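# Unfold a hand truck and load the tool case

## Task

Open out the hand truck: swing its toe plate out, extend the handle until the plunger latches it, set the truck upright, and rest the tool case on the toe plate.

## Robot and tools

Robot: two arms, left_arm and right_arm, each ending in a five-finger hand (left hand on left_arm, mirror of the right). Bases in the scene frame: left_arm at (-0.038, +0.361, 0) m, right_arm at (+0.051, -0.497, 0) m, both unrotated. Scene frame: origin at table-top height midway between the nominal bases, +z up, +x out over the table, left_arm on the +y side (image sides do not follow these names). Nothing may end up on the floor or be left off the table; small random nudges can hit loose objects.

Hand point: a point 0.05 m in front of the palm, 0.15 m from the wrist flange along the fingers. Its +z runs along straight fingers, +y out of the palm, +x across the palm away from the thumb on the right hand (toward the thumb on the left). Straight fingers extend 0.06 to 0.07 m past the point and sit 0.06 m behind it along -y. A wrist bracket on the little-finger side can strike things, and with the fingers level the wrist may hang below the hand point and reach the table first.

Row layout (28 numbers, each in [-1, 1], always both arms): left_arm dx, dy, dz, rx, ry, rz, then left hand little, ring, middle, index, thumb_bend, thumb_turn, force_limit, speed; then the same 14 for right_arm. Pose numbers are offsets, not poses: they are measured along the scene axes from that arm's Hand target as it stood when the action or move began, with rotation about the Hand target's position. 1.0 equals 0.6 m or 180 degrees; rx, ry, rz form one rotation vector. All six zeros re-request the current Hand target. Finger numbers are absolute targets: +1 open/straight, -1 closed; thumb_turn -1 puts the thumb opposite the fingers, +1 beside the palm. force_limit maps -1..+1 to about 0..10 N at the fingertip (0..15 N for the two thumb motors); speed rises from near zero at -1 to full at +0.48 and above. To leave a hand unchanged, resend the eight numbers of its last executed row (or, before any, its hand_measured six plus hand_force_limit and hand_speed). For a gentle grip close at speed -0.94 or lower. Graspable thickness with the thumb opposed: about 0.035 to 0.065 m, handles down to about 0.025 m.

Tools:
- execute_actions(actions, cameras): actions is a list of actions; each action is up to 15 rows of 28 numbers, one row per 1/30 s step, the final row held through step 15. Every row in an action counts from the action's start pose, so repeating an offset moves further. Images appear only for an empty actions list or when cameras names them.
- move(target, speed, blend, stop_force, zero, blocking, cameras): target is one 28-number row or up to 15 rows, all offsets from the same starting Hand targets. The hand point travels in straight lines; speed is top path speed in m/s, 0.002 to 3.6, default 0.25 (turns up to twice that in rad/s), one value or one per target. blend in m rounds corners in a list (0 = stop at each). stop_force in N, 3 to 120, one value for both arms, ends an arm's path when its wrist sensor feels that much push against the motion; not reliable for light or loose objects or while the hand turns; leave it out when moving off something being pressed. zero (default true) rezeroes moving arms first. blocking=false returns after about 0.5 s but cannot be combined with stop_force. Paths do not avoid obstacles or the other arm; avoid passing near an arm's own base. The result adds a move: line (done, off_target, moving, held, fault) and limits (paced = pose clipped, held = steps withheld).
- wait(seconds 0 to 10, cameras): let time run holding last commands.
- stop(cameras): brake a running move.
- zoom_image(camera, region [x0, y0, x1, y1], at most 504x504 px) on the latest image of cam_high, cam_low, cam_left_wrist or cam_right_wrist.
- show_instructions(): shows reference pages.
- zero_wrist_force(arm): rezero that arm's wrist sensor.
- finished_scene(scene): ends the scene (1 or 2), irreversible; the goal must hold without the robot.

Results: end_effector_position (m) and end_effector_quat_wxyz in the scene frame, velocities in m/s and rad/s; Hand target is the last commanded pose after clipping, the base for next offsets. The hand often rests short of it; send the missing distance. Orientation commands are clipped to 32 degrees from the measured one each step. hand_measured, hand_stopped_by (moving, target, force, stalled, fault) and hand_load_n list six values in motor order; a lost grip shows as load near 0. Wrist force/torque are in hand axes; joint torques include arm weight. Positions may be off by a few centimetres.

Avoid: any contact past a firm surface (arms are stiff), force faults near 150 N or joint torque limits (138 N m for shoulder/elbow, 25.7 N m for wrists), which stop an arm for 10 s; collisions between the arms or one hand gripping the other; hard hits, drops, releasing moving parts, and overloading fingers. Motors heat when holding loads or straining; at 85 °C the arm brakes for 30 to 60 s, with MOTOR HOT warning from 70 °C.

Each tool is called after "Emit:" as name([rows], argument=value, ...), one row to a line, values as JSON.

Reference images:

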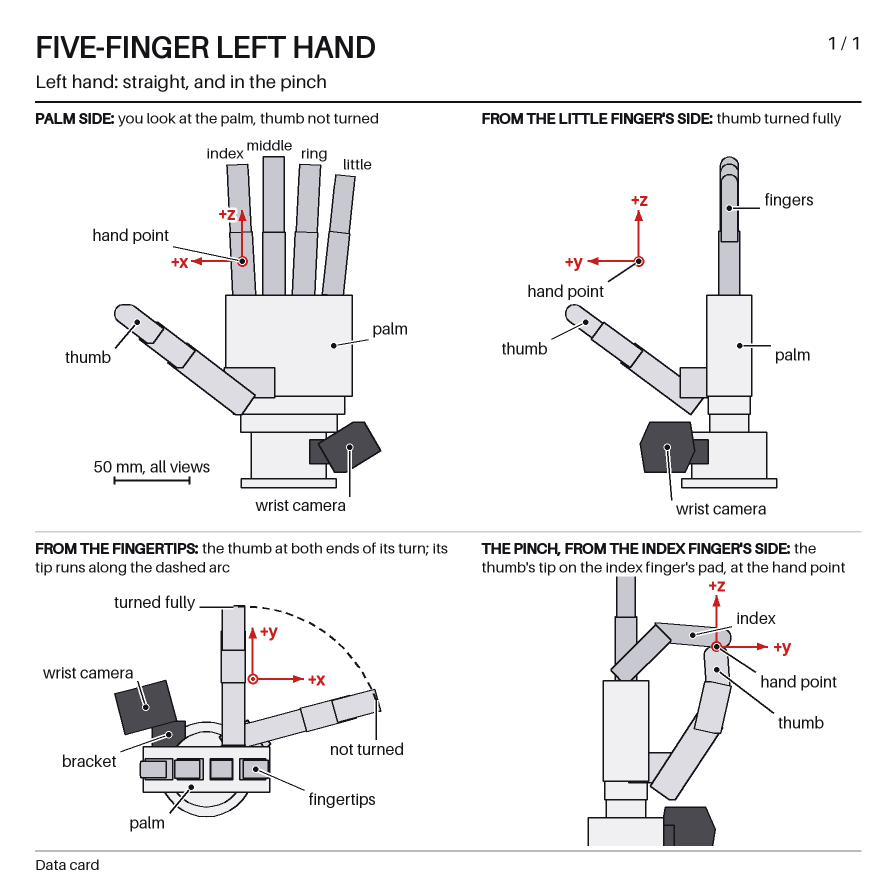

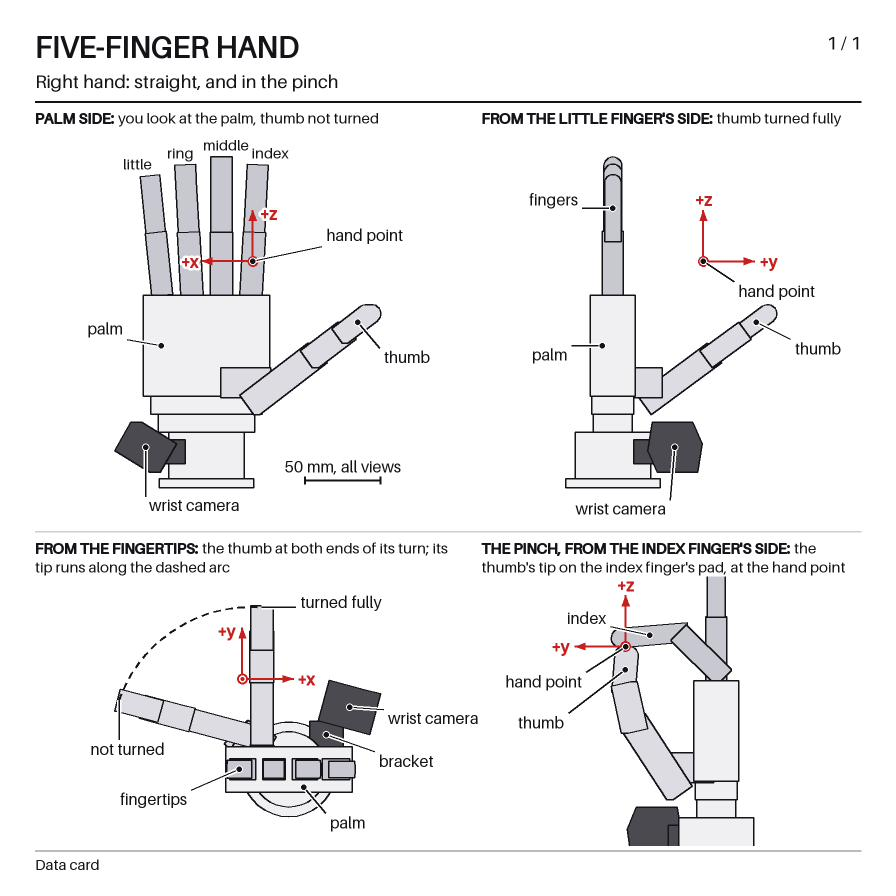

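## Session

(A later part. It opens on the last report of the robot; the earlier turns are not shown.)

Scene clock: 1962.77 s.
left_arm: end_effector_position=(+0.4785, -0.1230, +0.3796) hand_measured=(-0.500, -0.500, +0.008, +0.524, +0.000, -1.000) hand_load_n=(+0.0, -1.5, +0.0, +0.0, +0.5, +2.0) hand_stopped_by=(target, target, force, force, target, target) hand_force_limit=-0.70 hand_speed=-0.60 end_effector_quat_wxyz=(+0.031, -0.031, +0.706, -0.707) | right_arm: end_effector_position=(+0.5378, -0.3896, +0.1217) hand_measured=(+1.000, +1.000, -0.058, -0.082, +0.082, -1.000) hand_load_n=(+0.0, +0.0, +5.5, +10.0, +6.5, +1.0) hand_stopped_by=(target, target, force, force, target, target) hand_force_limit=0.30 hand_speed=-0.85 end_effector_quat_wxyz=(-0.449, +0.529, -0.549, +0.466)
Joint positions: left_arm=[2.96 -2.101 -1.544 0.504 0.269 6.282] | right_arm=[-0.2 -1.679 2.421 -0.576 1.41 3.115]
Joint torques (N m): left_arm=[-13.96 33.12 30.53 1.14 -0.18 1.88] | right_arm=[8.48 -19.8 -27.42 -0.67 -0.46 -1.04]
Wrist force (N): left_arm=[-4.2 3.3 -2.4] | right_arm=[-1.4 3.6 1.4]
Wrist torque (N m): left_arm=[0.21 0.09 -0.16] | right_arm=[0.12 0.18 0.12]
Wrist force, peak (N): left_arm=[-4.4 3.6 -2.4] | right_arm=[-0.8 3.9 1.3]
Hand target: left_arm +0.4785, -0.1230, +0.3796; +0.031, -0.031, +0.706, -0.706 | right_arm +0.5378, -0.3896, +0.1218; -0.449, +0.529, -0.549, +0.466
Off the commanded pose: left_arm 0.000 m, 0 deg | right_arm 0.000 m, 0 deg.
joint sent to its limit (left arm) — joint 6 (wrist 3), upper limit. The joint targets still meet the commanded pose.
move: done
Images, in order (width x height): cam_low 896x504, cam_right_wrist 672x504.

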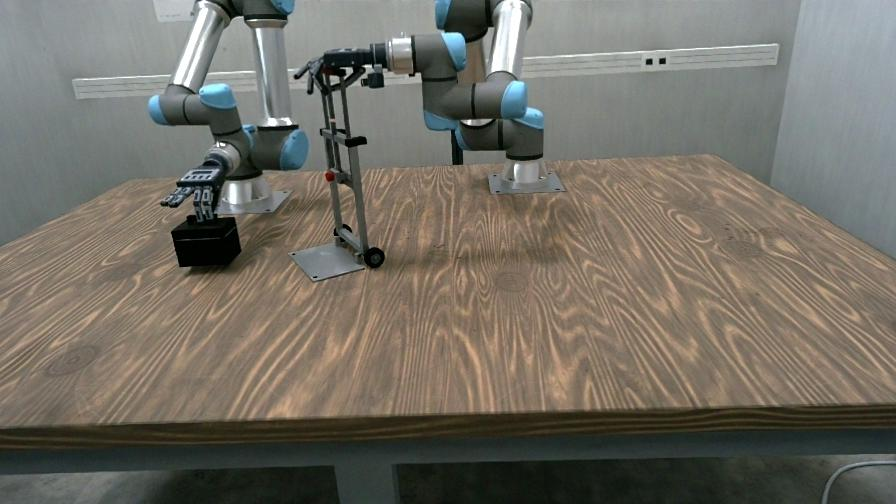

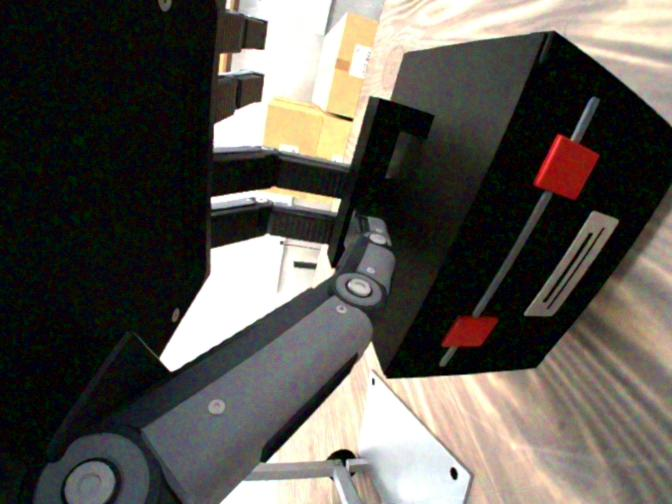

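Emit:
move([
  [0,0,0,0,0,0,-0.5,-0.5,-0.5,-0.5,0,-1,-0.7,-0.6,0,0,0.08,0,0,0,1,1,-0.43,-0.43,0.08,-1,0.3,-0.85],
  [0,0,0,0,0,0,-0.5,-0.5,-0.5,-0.5,0,-1,-0.7,-0.6,0.0537,0.2577,0.10,0,0,0.1833,1,1,-0.43,-0.43,0.08,-1,0.3,-0.85],
], speed=[0.08,0.08], blend=[0.02,0], cameras=["all"])

Emit:
zoom_image(camera="cam_low", region=[230, 130, 400, 290])

Emit:
zoom_image(camera="cam_high", region=[280, 200, 460, 370])

Scene clock: 1999.87 s.
left_arm: end_effector_position=(+0.4785, -0.1230, +0.3796) hand_measured=(-0.500, -0.500, +0.008, +0.524, +0.000, -1.000) hand_load_n=(+0.0, -1.0, +0.0, +0.0, +0.5, +2.0) hand_stopped_by=(target, target, force, force, target, target) hand_force_limit=-0.70 hand_speed=-0.60 end_effector_quat_wxyz=(+0.031, -0.031, +0.706, -0.707) | right_arm: end_effector_position=(+0.5700, -0.2351, +0.1818) hand_measured=(+1.000, +1.000, -0.058, -0.082, +0.082, -1.000) hand_load_n=(-0.5, +0.0, +6.0, +10.0, +6.5, +1.0) hand_stopped_by=(target, target, force, force, target, target) hand_force_limit=0.30 hand_speed=-0.85 end_effector_quat_wxyz=(-0.563, +0.663, -0.376, +0.319)
Joint positions: left_arm=[2.96 -2.101 -1.544 0.504 0.269 6.282] | right_arm=[-0.059 -1.545 2.103 -0.361 0.983 3.032]
Joint torques (N m): left_arm=[-13.86 33.74 30.43 1.3 -0.31 1.7] | right_arm=[10.57 -14.86 -29.33 -0.22 -2.83 -1.31]
Wrist force (N): left_arm=[-4.1 3.6 -2.5] | right_arm=[-1.0 3.5 1.4]
Wrist torque (N m): left_arm=[0.25 0.08 -0.17] | right_arm=[0.12 0.13 0.28]
Wrist force, peak (N): left_arm=[-4.4 3.6 -2.7] | right_arm=[-1.2 4.2 1.6]
Hand target: left_arm +0.4785, -0.1230, +0.3796; +0.031, -0.031, +0.706, -0.706 | right_arm +0.5700, -0.2349, +0.1818; -0.563, +0.663, -0.376, +0.319
Off the commanded pose: left_arm 0.000 m, 0 deg | right_arm 0.000 m, 0 deg.
joint sent to its limit (left arm) — joint 6 (wrist 3), upper limit. The joint targets still meet the commanded pose.
move: done

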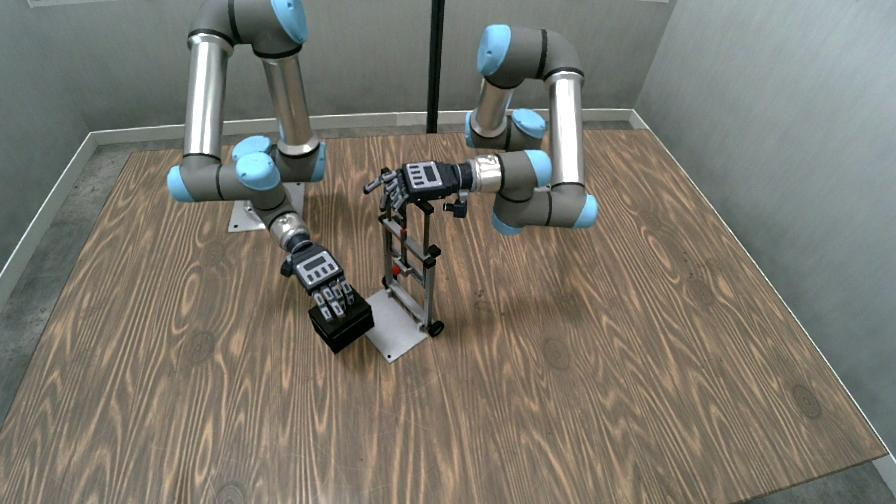

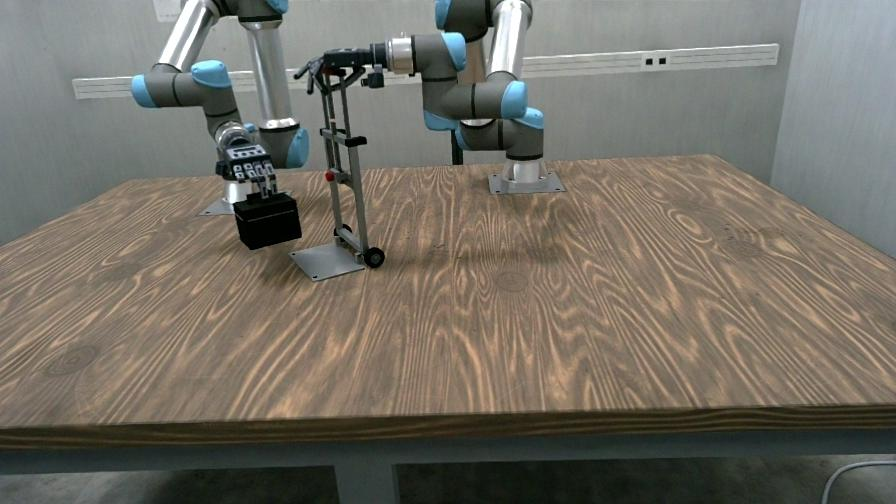

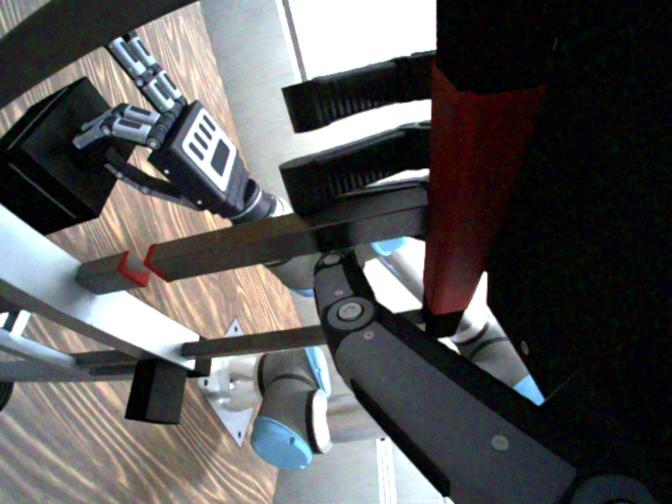

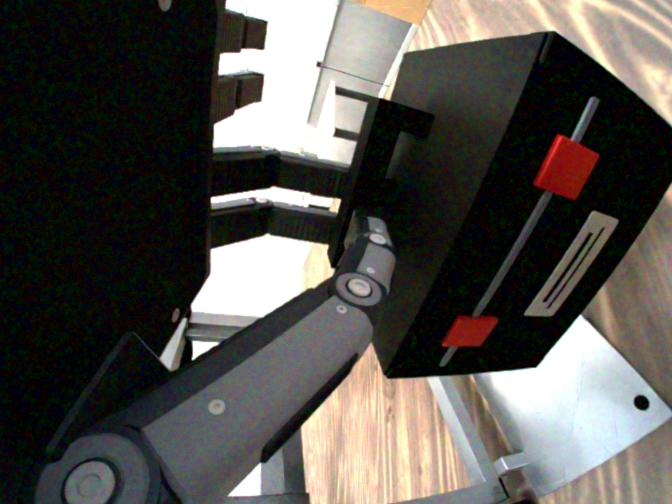

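Scaled by 2.965.

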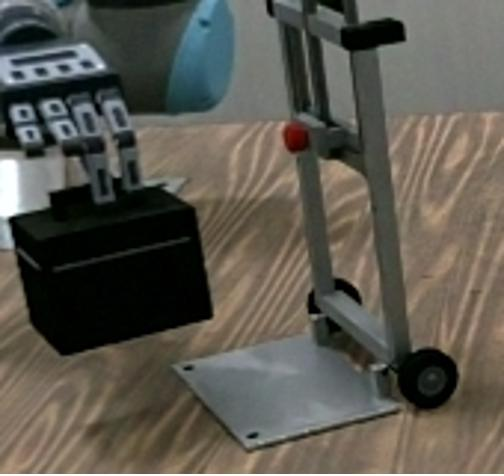

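Scaled by 2.800.

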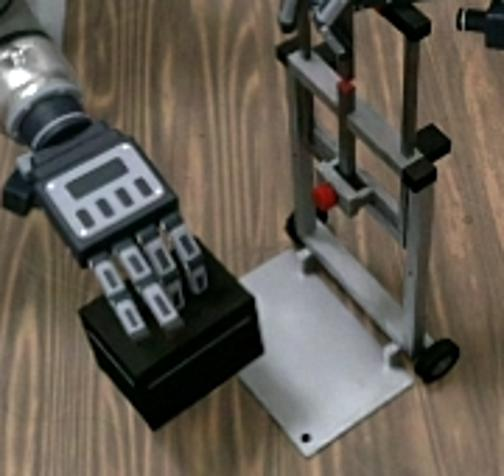

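Emit:
move(target=[0,0,0,0,0,0,-0.5,-0.5,-0.5,-0.5,0,-1,-0.7,-0.6,-0.0513,0.0863,-0.03,0,0,0,1,1,-0.43,-0.43,0.08,-1,0.3,-0.85], speed=0.05, cameras=["all"])

Emit:
zoom_image(camera="cam_low", region=[250, 150, 400, 290])

Emit:
zoom_image(camera="cam_high", region=[300, 220, 460, 370])

Scene clock: 2022.83 s.
left_arm: end_effector_position=(+0.4785, -0.1230, +0.3796) hand_measured=(-0.500, -0.500, +0.008, +0.524, +0.000, -1.000) hand_load_n=(+0.5, -1.5, +0.0, +0.0, +0.5, +2.0) hand_stopped_by=(target, target, force, force, target, target) hand_force_limit=-0.70 hand_speed=-0.60 end_effector_quat_wxyz=(+0.031, -0.031, +0.706, -0.707) | right_arm: end_effector_position=(+0.5393, -0.1833, +0.1638) hand_measured=(+1.000, +1.000, -0.058, -0.082, +0.082, -1.000) hand_load_n=(+0.0, +0.0, +6.0, +10.0, +6.0, +1.0) hand_stopped_by=(target, target, force, force, target, target) hand_force_limit=0.30 hand_speed=-0.85 end_effector_quat_wxyz=(-0.563, +0.663, -0.376, +0.319)
Joint positions: left_arm=[2.96 -2.101 -1.544 0.504 0.269 6.282] | right_arm=[0.105 -1.539 2.151 -0.432 1.143 3.067]
Joint torques (N m): left_arm=[-13.61 33.62 30.46 1.44 -0.32 1.73] | right_arm=[11.79 -14.97 -12.55 -2.81 2.22 1.35]
Wrist force (N): left_arm=[-4.2 3.3 -2.5] | right_arm=[-1.3 3.6 1.6]
Wrist torque (N m): left_arm=[0.20 0.10 -0.16] | right_arm=[0.13 0.15 0.12]
Wrist force, peak (N): left_arm=[-4.3 3.6 -2.6] | right_arm=[-1.0 3.7 1.8]
Hand target: left_arm +0.4785, -0.1230, +0.3796; +0.031, -0.031, +0.706, -0.706 | right_arm +0.5393, -0.1832, +0.1638; -0.563, +0.663, -0.376, +0.319
Off the commanded pose: left_arm 0.000 m, 0 deg | right_arm 0.000 m, 0 deg.
joint sent to its limit (left arm) — joint 6 (wrist 3), upper limit. The joint targets still meet the commanded pose.
move: done

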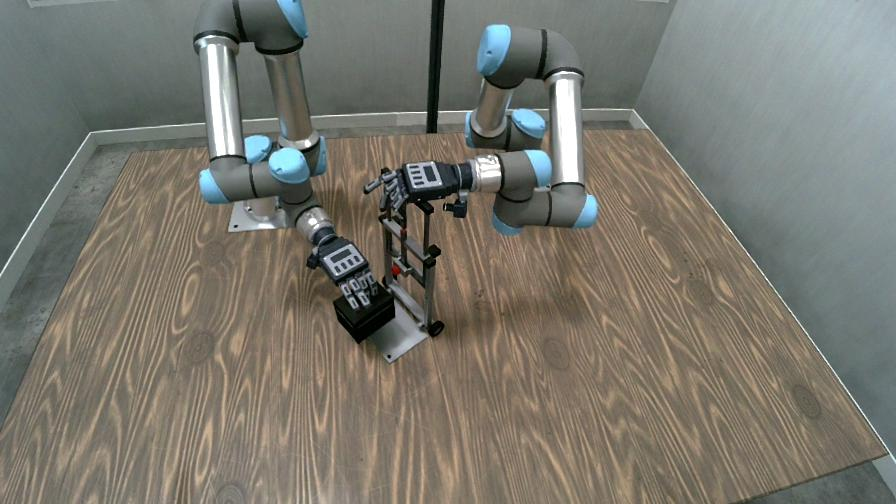

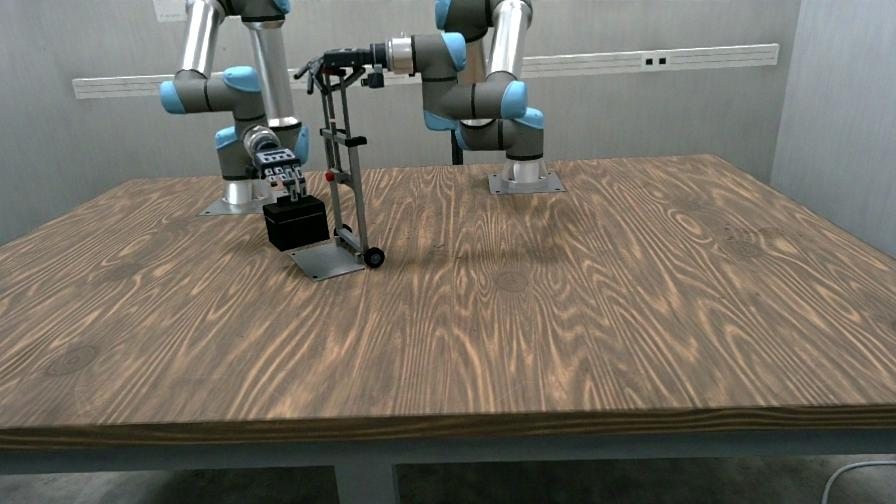

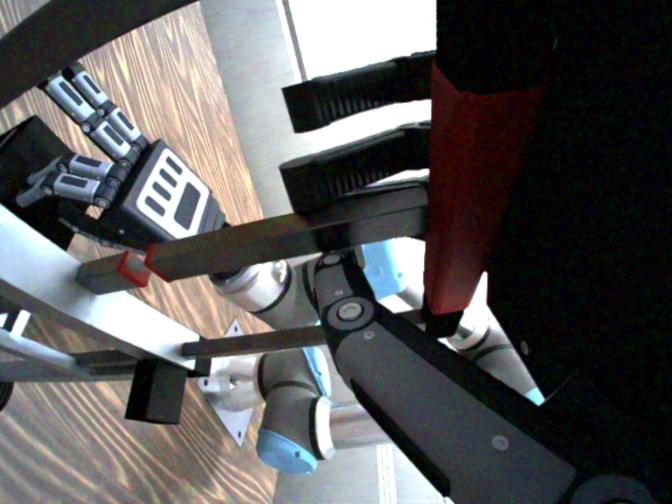

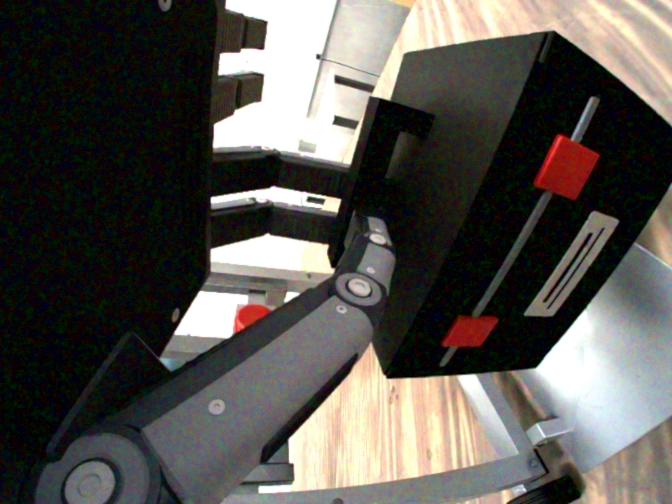

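Scaled by 3.360.

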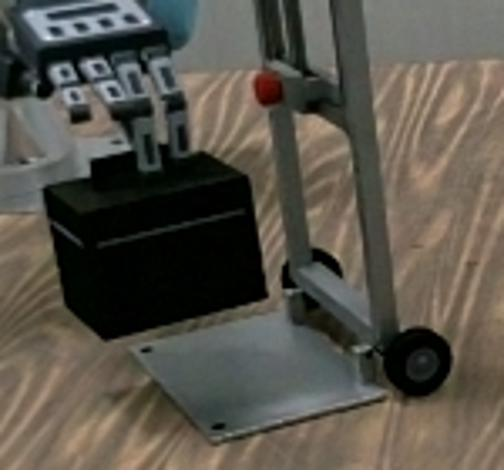

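Scaled by 3.150.

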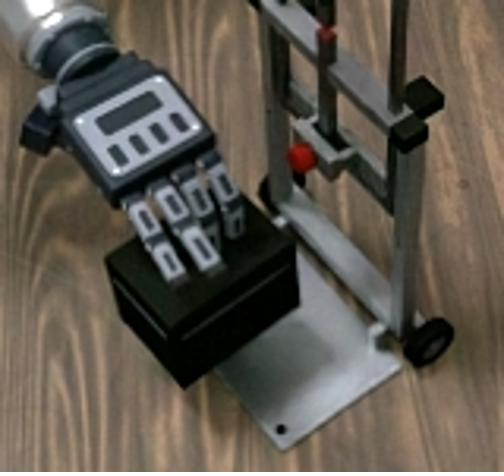

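Emit:
move(target=[0,0,0,0,0,0,-0.5,-0.5,-0.5,-0.5,0,-1,-0.7,-0.6,-0.0017,0.0418,-0.0567,0,0,0,1,1,-0.43,-0.43,0.08,-1,0.3,-0.85], speed=0.05, cameras=["all"])

Emit:
zoom_image(camera="cam_low", region=[250, 150, 400, 290])

Emit:
zoom_image(camera="cam_high", region=[300, 220, 460, 370])

Scene clock: 2053.30 s.
left_arm: end_effector_position=(+0.4785, -0.1230, +0.3796) hand_measured=(-0.500, -0.500, +0.008, +0.524, +0.000, -1.000) hand_load_n=(+0.0, -1.5, +0.0, +0.0, +0.5, +2.0) hand_stopped_by=(target, target, force, force, target, target) hand_force_limit=-0.70 hand_speed=-0.60 end_effector_quat_wxyz=(+0.031, -0.031, +0.706, -0.707) | right_arm: end_effector_position=(+0.5382, -0.1582, +0.1299) hand_measured=(+1.000, +1.000, -0.058, -0.082, +0.082, -1.000) hand_load_n=(+0.0, +0.0, +6.0, +10.0, +6.0, +1.0) hand_stopped_by=(target, target, force, force, target, target) hand_force_limit=0.30 hand_speed=-0.85 end_effector_quat_wxyz=(-0.563, +0.663, -0.376, +0.319) end_effector_velocity=(+0.000, +0.000, -0.001) end_effector_angular_velocity=(+0.001, -0.001, -0.002)
Joint positions: left_arm=[2.96 -2.101 -1.544 0.504 0.269 6.282] | right_arm=[0.183 -1.453 2.166 -0.538 1.22 3.082]
Joint velocities: left_arm=[within noise] | right_arm=[0.002 0.002 0.001 -0.005 0.004 0.001]
Joint torques (N m): left_arm=[-13.89 33.46 30.62 1.58 -0.45 1.7] | right_arm=[11.02 -17.87 -11.38 -2.88 2.34 1.31]
Wrist force (N): left_arm=[-4.2 3.4 -2.4] | right_arm=[-1.1 3.3 1.4]
Wrist torque (N m): left_arm=[0.22 0.09 -0.17] | right_arm=[0.08 0.15 0.11]
Wrist force, peak (N): left_arm=[-4.2 3.8 -2.7] | right_arm=[-1.3 3.7 1.7]
Hand target: left_arm +0.4785, -0.1230, +0.3796; +0.031, -0.031, +0.706, -0.706 | right_arm +0.5382, -0.1581, +0.1298; -0.563, +0.663, -0.376, +0.319
Off the commanded pose: left_arm 0.000 m, 0 deg | right_arm 0.000 m, 0 deg.
joint sent to its limit (left arm) — joint 6 (wrist 3), upper limit. The joint targets still meet the commanded pose.
move: done

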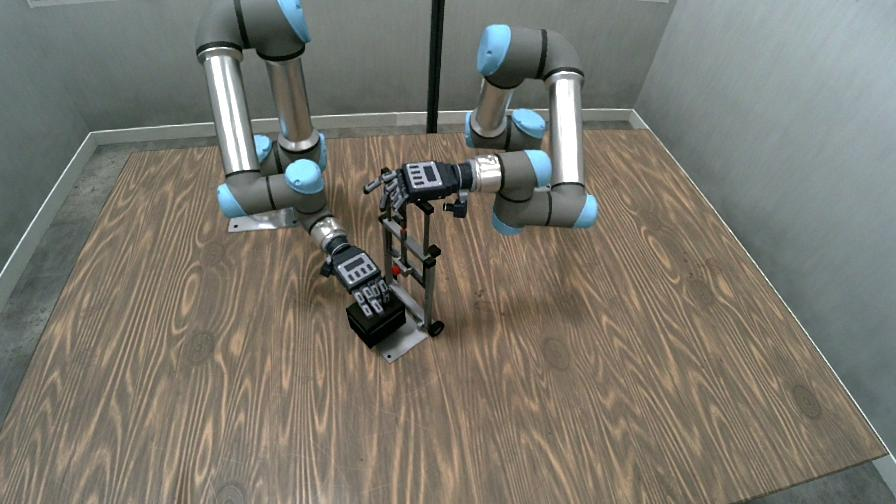

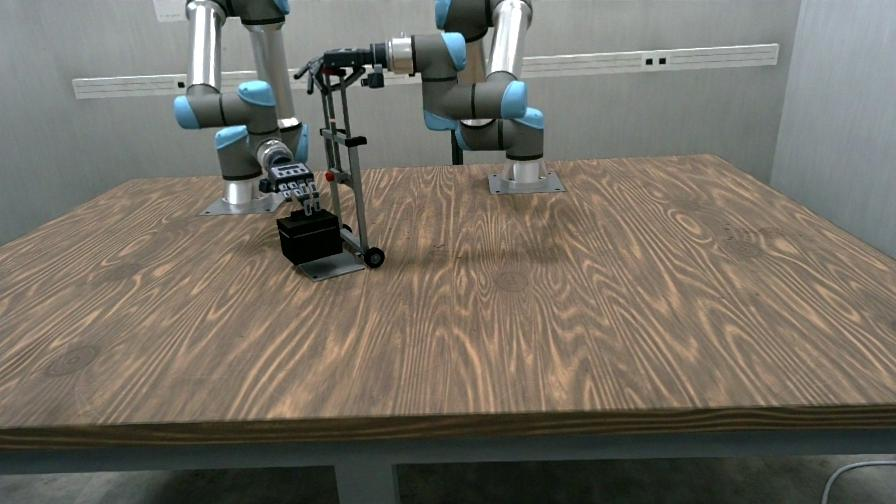

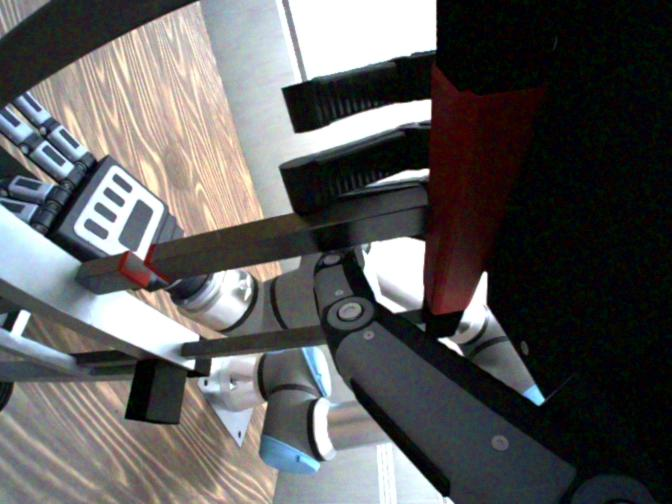

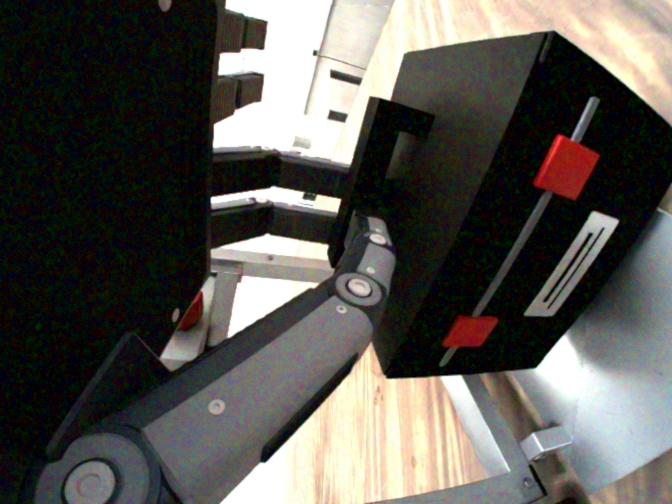

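Scaled by 3.360.

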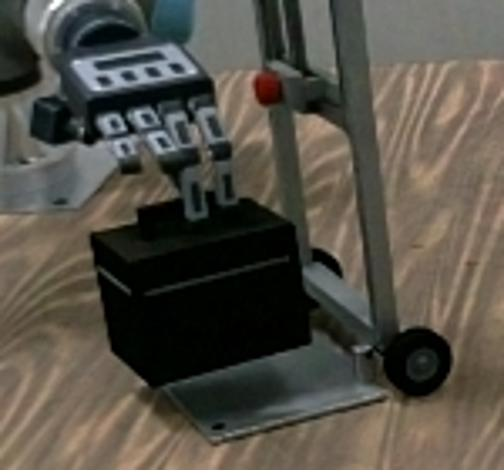

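Scaled by 3.150.

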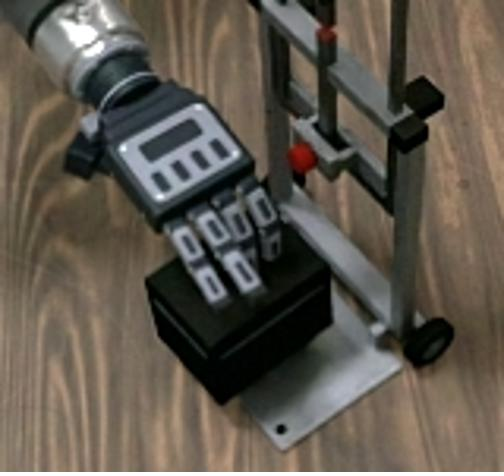

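Emit:
move(target=[0,0,0,0,0,0,-0.5,-0.5,-0.5,-0.5,0,-1,-0.7,-0.6,0.0103,0.0218,-0.0167,0,0,0,1,1,-0.43,-0.43,0.08,-1,0.3,-0.85], speed=0.03, cameras=["all"])

Emit:
zoom_image(camera="cam_low", region=[250, 150, 400, 290])

Emit:
zoom_image(camera="cam_high", region=[300, 220, 460, 370])

Scene clock: 2067.60 s.
left_arm: end_effector_position=(+0.4785, -0.1230, +0.3796) hand_measured=(-0.500, -0.500, +0.008, +0.524, +0.000, -1.000) hand_load_n=(+0.0, -1.5, +0.0, +0.0, +0.5, +2.0) hand_stopped_by=(target, target, force, force, target, target) hand_force_limit=-0.70 hand_speed=-0.60 end_effector_quat_wxyz=(+0.031, -0.031, +0.706, -0.707) | right_arm: end_effector_position=(+0.5444, -0.1451, +0.1198) hand_measured=(+1.000, +1.000, -0.058, -0.082, +0.082, -1.000) hand_load_n=(+0.0, -0.5, +6.0, +10.0, +6.5, +1.0) hand_stopped_by=(target, target, force, force, target, target) hand_force_limit=0.30 hand_speed=-0.85 end_effector_quat_wxyz=(-0.563, +0.663, -0.376, +0.319)
Joint positions: left_arm=[2.96 -2.101 -1.544 0.504 0.269 6.282] | right_arm=[0.217 -1.407 2.144 -0.565 1.254 3.088]
Joint torques (N m): left_arm=[-13.92 34.07 29.97 1.58 -0.54 1.71] | right_arm=[11.57 -20.39 -28.09 -2.91 2.34 1.35]
Wrist force (N): left_arm=[-4.4 3.4 -2.2] | right_arm=[-1.0 3.5 1.4]
Wrist torque (N m): left_arm=[0.21 0.13 -0.17] | right_arm=[0.11 0.14 0.12]
Wrist force, peak (N): left_arm=[-4.5 3.5 -2.5] | right_arm=[-1.1 3.7 1.4]
Hand target: left_arm +0.4785, -0.1230, +0.3796; +0.031, -0.031, +0.706, -0.706 | right_arm +0.5444, -0.1450, +0.1197; -0.563, +0.663, -0.376, +0.319
Off the commanded pose: left_arm 0.000 m, 0 deg | right_arm 0.000 m, 0 deg.
joint sent to its limit (left arm) — joint 6 (wrist 3), upper limit. The joint targets still meet the commanded pose.
move: done

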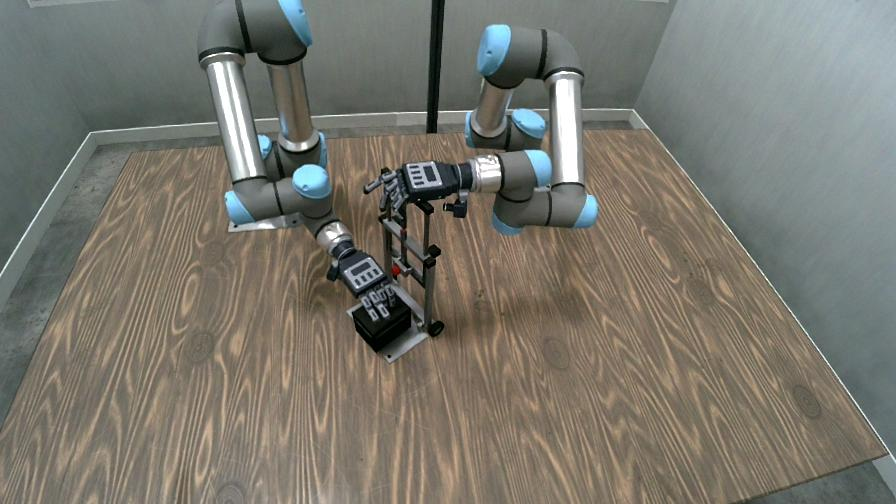

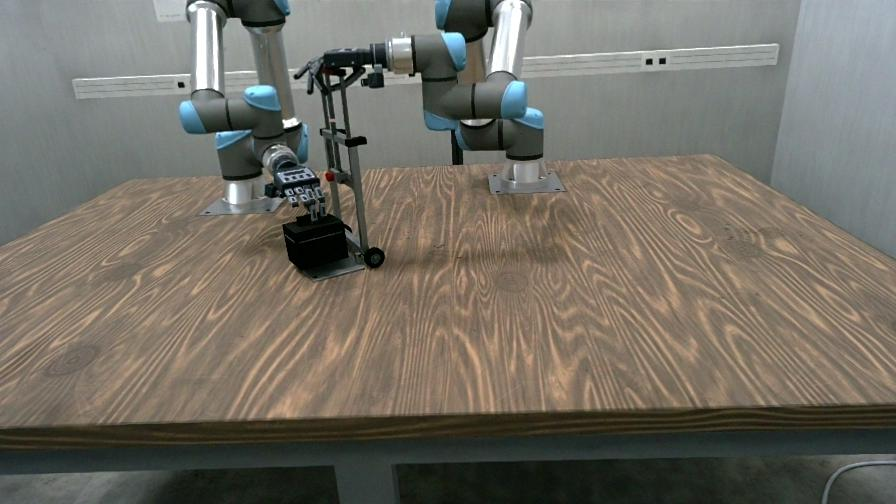

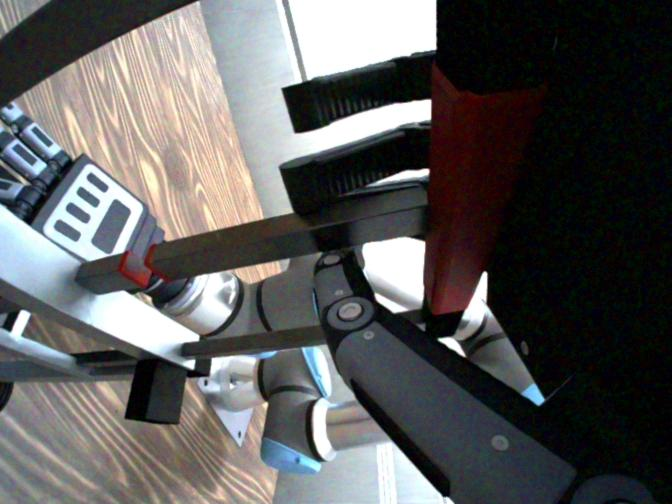

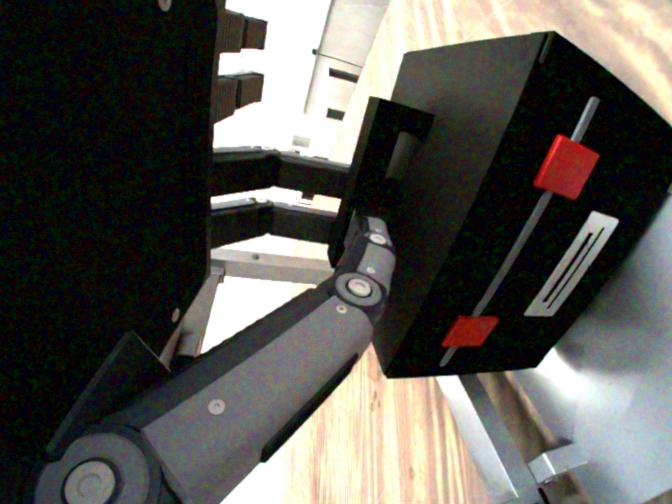

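Scaled by 3.360.

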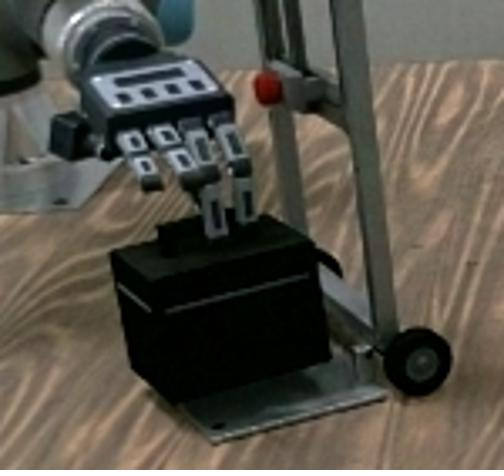

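Scaled by 3.150.

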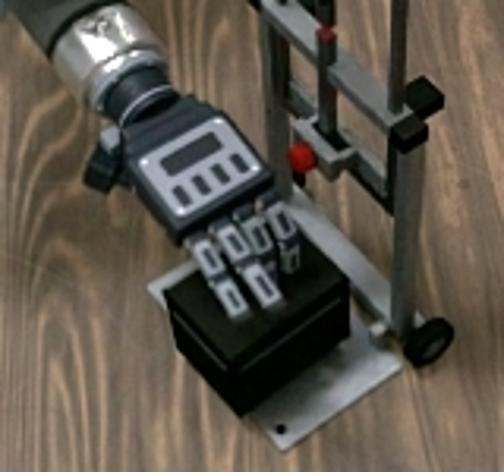

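Emit:
move(target=[0,0,0,0,0,0,-0.5,-0.5,-0.5,-0.5,0,-1,-0.7,-0.6,0,0,-0.035,0,0,0,1,1,-0.43,-0.43,0.08,-1,0.3,-0.85], speed=0.01, stop_force=3.5, cameras=["cam_high","cam_low"])

Emit:
zoom_image(camera="cam_low", region=[250, 150, 400, 290])

Emit:
zoom_image(camera="cam_high", region=[300, 220, 460, 370])

Scene clock: 2077.07 s.
left_arm: end_effector_position=(+0.4785, -0.1230, +0.3796) hand_measured=(-0.500, -0.500, +0.008, +0.524, +0.000, -1.000) hand_load_n=(+0.0, -0.5, +0.0, +0.0, +0.0, +1.0) hand_stopped_by=(target, target, force, force, target, target) hand_force_limit=-0.70 hand_speed=-0.60 end_effector_quat_wxyz=(+0.031, -0.031, +0.706, -0.707) | right_arm: end_effector_position=(+0.5444, -0.1450, +0.1069) hand_measured=(+1.000, +1.000, -0.058, -0.082, +0.082, -1.000) hand_load_n=(+0.0, +0.0, +6.5, +9.5, +4.5, +0.5) hand_stopped_by=(target, target, force, force, target, target) hand_force_limit=0.30 hand_speed=-0.85 end_effector_quat_wxyz=(-0.563, +0.663, -0.376, +0.319)
Joint positions: left_arm=[2.96 -2.101 -1.544 0.504 0.269 6.282] | right_arm=[0.217 -1.382 2.158 -0.604 1.254 3.088]
Joint torques (N m): left_arm=[-13.8 34.01 29.93 1.67 -0.5 1.63] | right_arm=[6.68 -31.37 -25.67 -0.06 2.25 -0.49]
Wrist force (N): left_arm=[-5.8 2.8 -1.4] | right_arm=[-0.7 0.6 1.0]
Wrist torque (N m): left_arm=[0.20 0.17 -0.16] | right_arm=[0.08 0.12 -0.06]
Wrist force, peak (N): left_arm=[-7.2 4.6 -1.6] | right_arm=[-3.1 -4.5 0.1]
Hand target: left_arm +0.4785, -0.1230, +0.3796; +0.031, -0.031, +0.706, -0.706 | right_arm +0.5444, -0.1450, +0.1069; -0.563, +0.663, -0.376, +0.319 (not the last commanded pose)
Off the commanded pose: left_arm 0.000 m, 0 deg | right_arm 0.008 m, 0 deg.
joint sent to its limit (left arm) — joint 6 (wrist 3), upper limit. The joint targets still meet the commanded pose.
move: contact (right_arm)
Images, in order (width x height): cam_high 896x504, cam_low 896x504.

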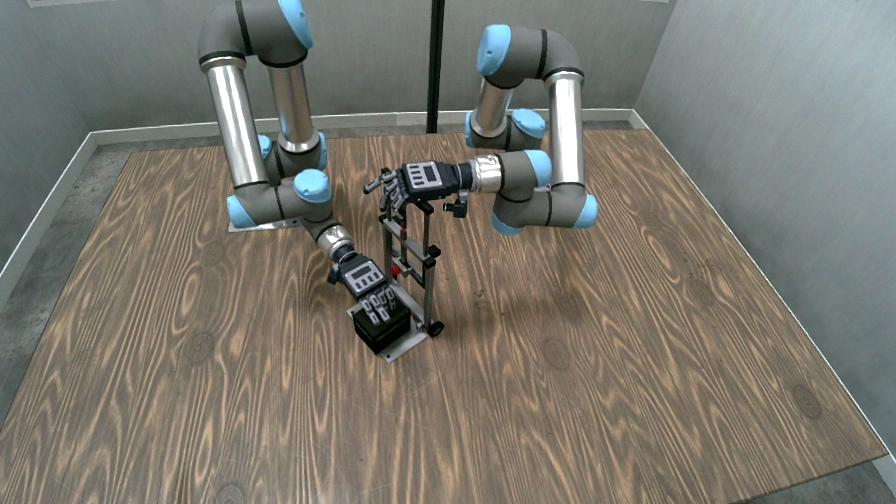

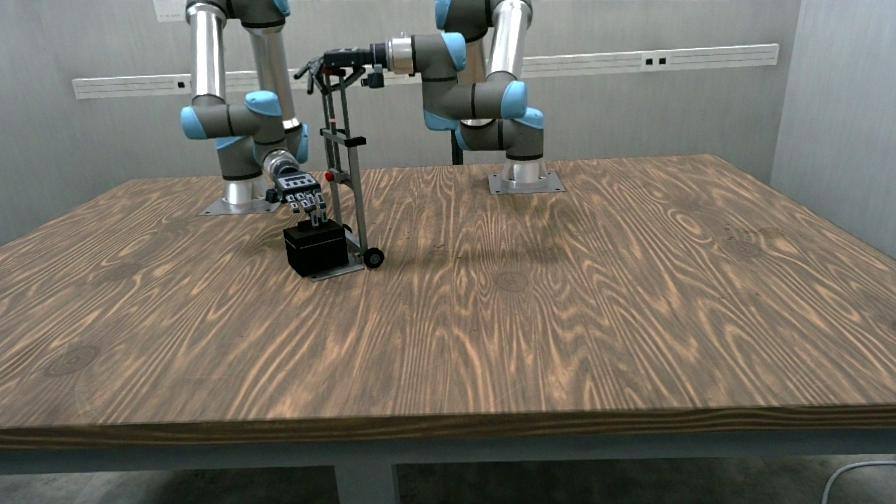

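Scaled by 3.360.

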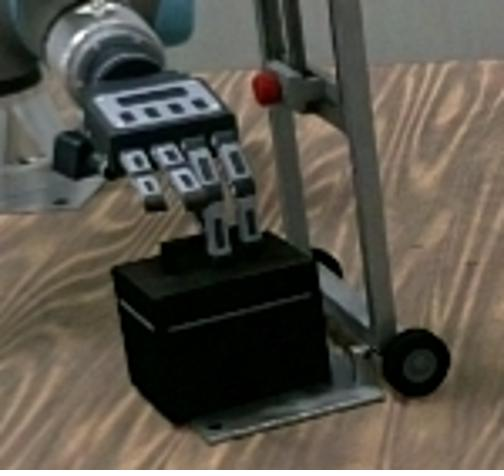

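Scaled by 3.150.

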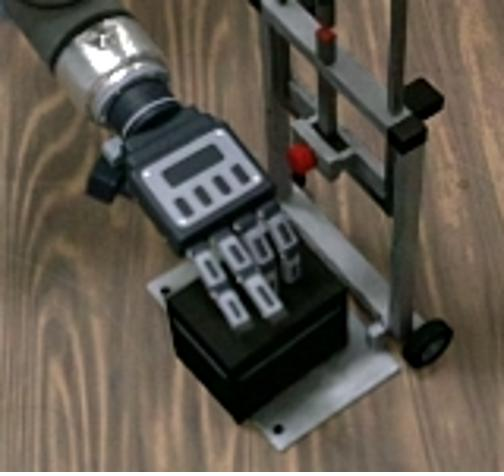

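Emit:
move(target=[0,0,0,0,0,0,-0.5,-0.5,-0.5,-0.5,0,-1,-0.7,-0.6,0,0,-0.0033,0,0,0,1,1,-0.43,-0.43,0.08,-1,0.3,-0.85], speed=0.005, stop_force=3, cameras=["cam_high","cam_low"])

Emit:
zoom_image(camera="cam_low", region=[250, 150, 400, 290])

Scene clock: 2085.33 s.
left_arm: end_effector_position=(+0.4785, -0.1230, +0.3796) hand_measured=(-0.500, -0.500, +0.008, +0.524, +0.000, -1.000) hand_load_n=(+0.0, -0.5, +0.0, +0.0, +0.5, +1.5) hand_stopped_by=(target, target, force, force, target, target) hand_force_limit=-0.70 hand_speed=-0.60 end_effector_quat_wxyz=(+0.031, -0.031, +0.706, -0.707) | right_arm: end_effector_position=(+0.5445, -0.1450, +0.1067) hand_measured=(+1.000, +1.000, -0.058, -0.082, +0.082, -1.000) hand_load_n=(+0.0, +0.0, +6.5, +10.5, +4.5, +1.0) hand_stopped_by=(target, target, force, force, target, target) hand_force_limit=0.30 hand_speed=-0.85 end_effector_quat_wxyz=(-0.563, +0.663, -0.376, +0.319)
Joint positions: left_arm=[2.96 -2.101 -1.544 0.504 0.269 6.282] | right_arm=[0.217 -1.381 2.158 -0.605 1.254 3.088]
Joint torques (N m): left_arm=[-13.68 34.13 30.55 1.64 -0.6 1.67] | right_arm=[-4.82 -29.55 -24.3 0.34 1.98 -0.52]
Wrist force (N): left_arm=[-7.0 4.0 -1.4] | right_arm=[-2.8 -3.3 0.6]
Wrist torque (N m): left_arm=[0.25 0.22 -0.21] | right_arm=[0.11 0.16 -0.10]
Wrist force, peak (N): left_arm=[-7.3 5.0 -1.4] | right_arm=[-3.2 -5.7 0.5]
Hand target: left_arm +0.4785, -0.1230, +0.3796; +0.031, -0.031, +0.706, -0.706 | right_arm +0.5446, -0.1450, +0.1067; -0.563, +0.663, -0.376, +0.319 (not the last commanded pose)
Off the commanded pose: left_arm 0.000 m, 0 deg | right_arm 0.002 m, 0 deg.
joint sent to its limit (left arm) — joint 6 (wrist 3), upper limit. The joint targets still meet the commanded pose.
move: contact (right_arm)
Images, in order (width x height): cam_high 896x504, cam_low 896x504.

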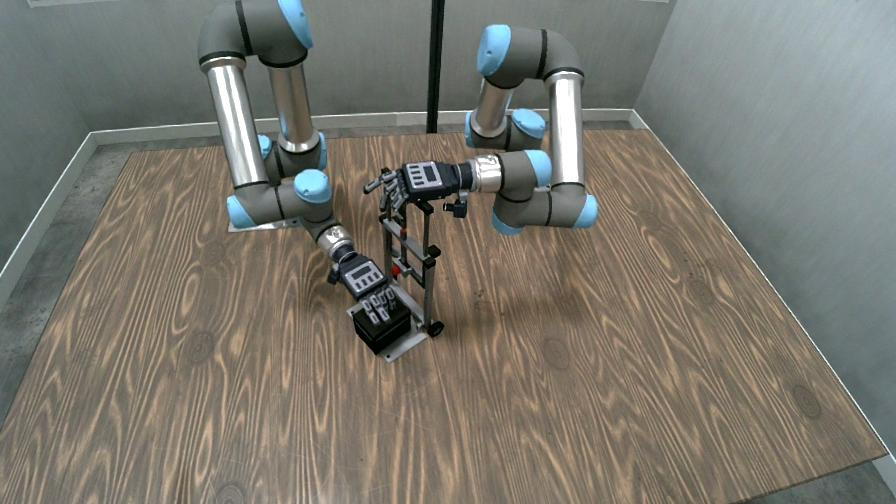

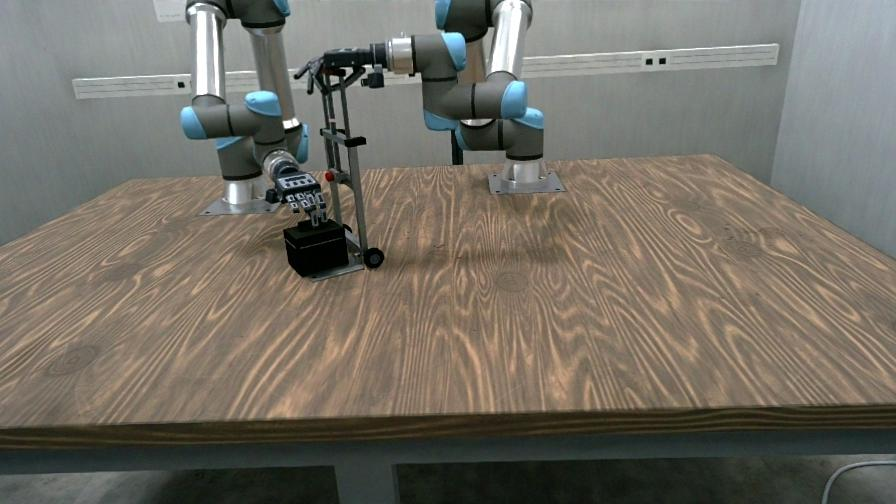

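Scaled by 3.360.

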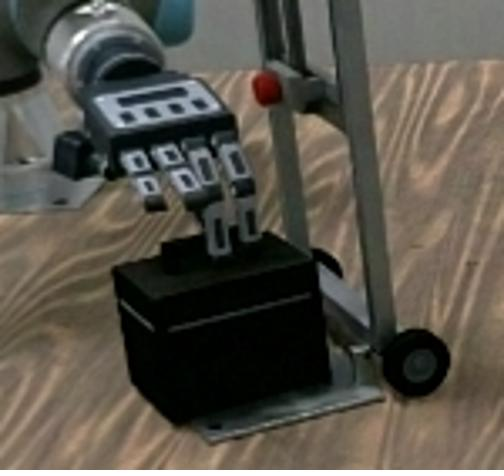

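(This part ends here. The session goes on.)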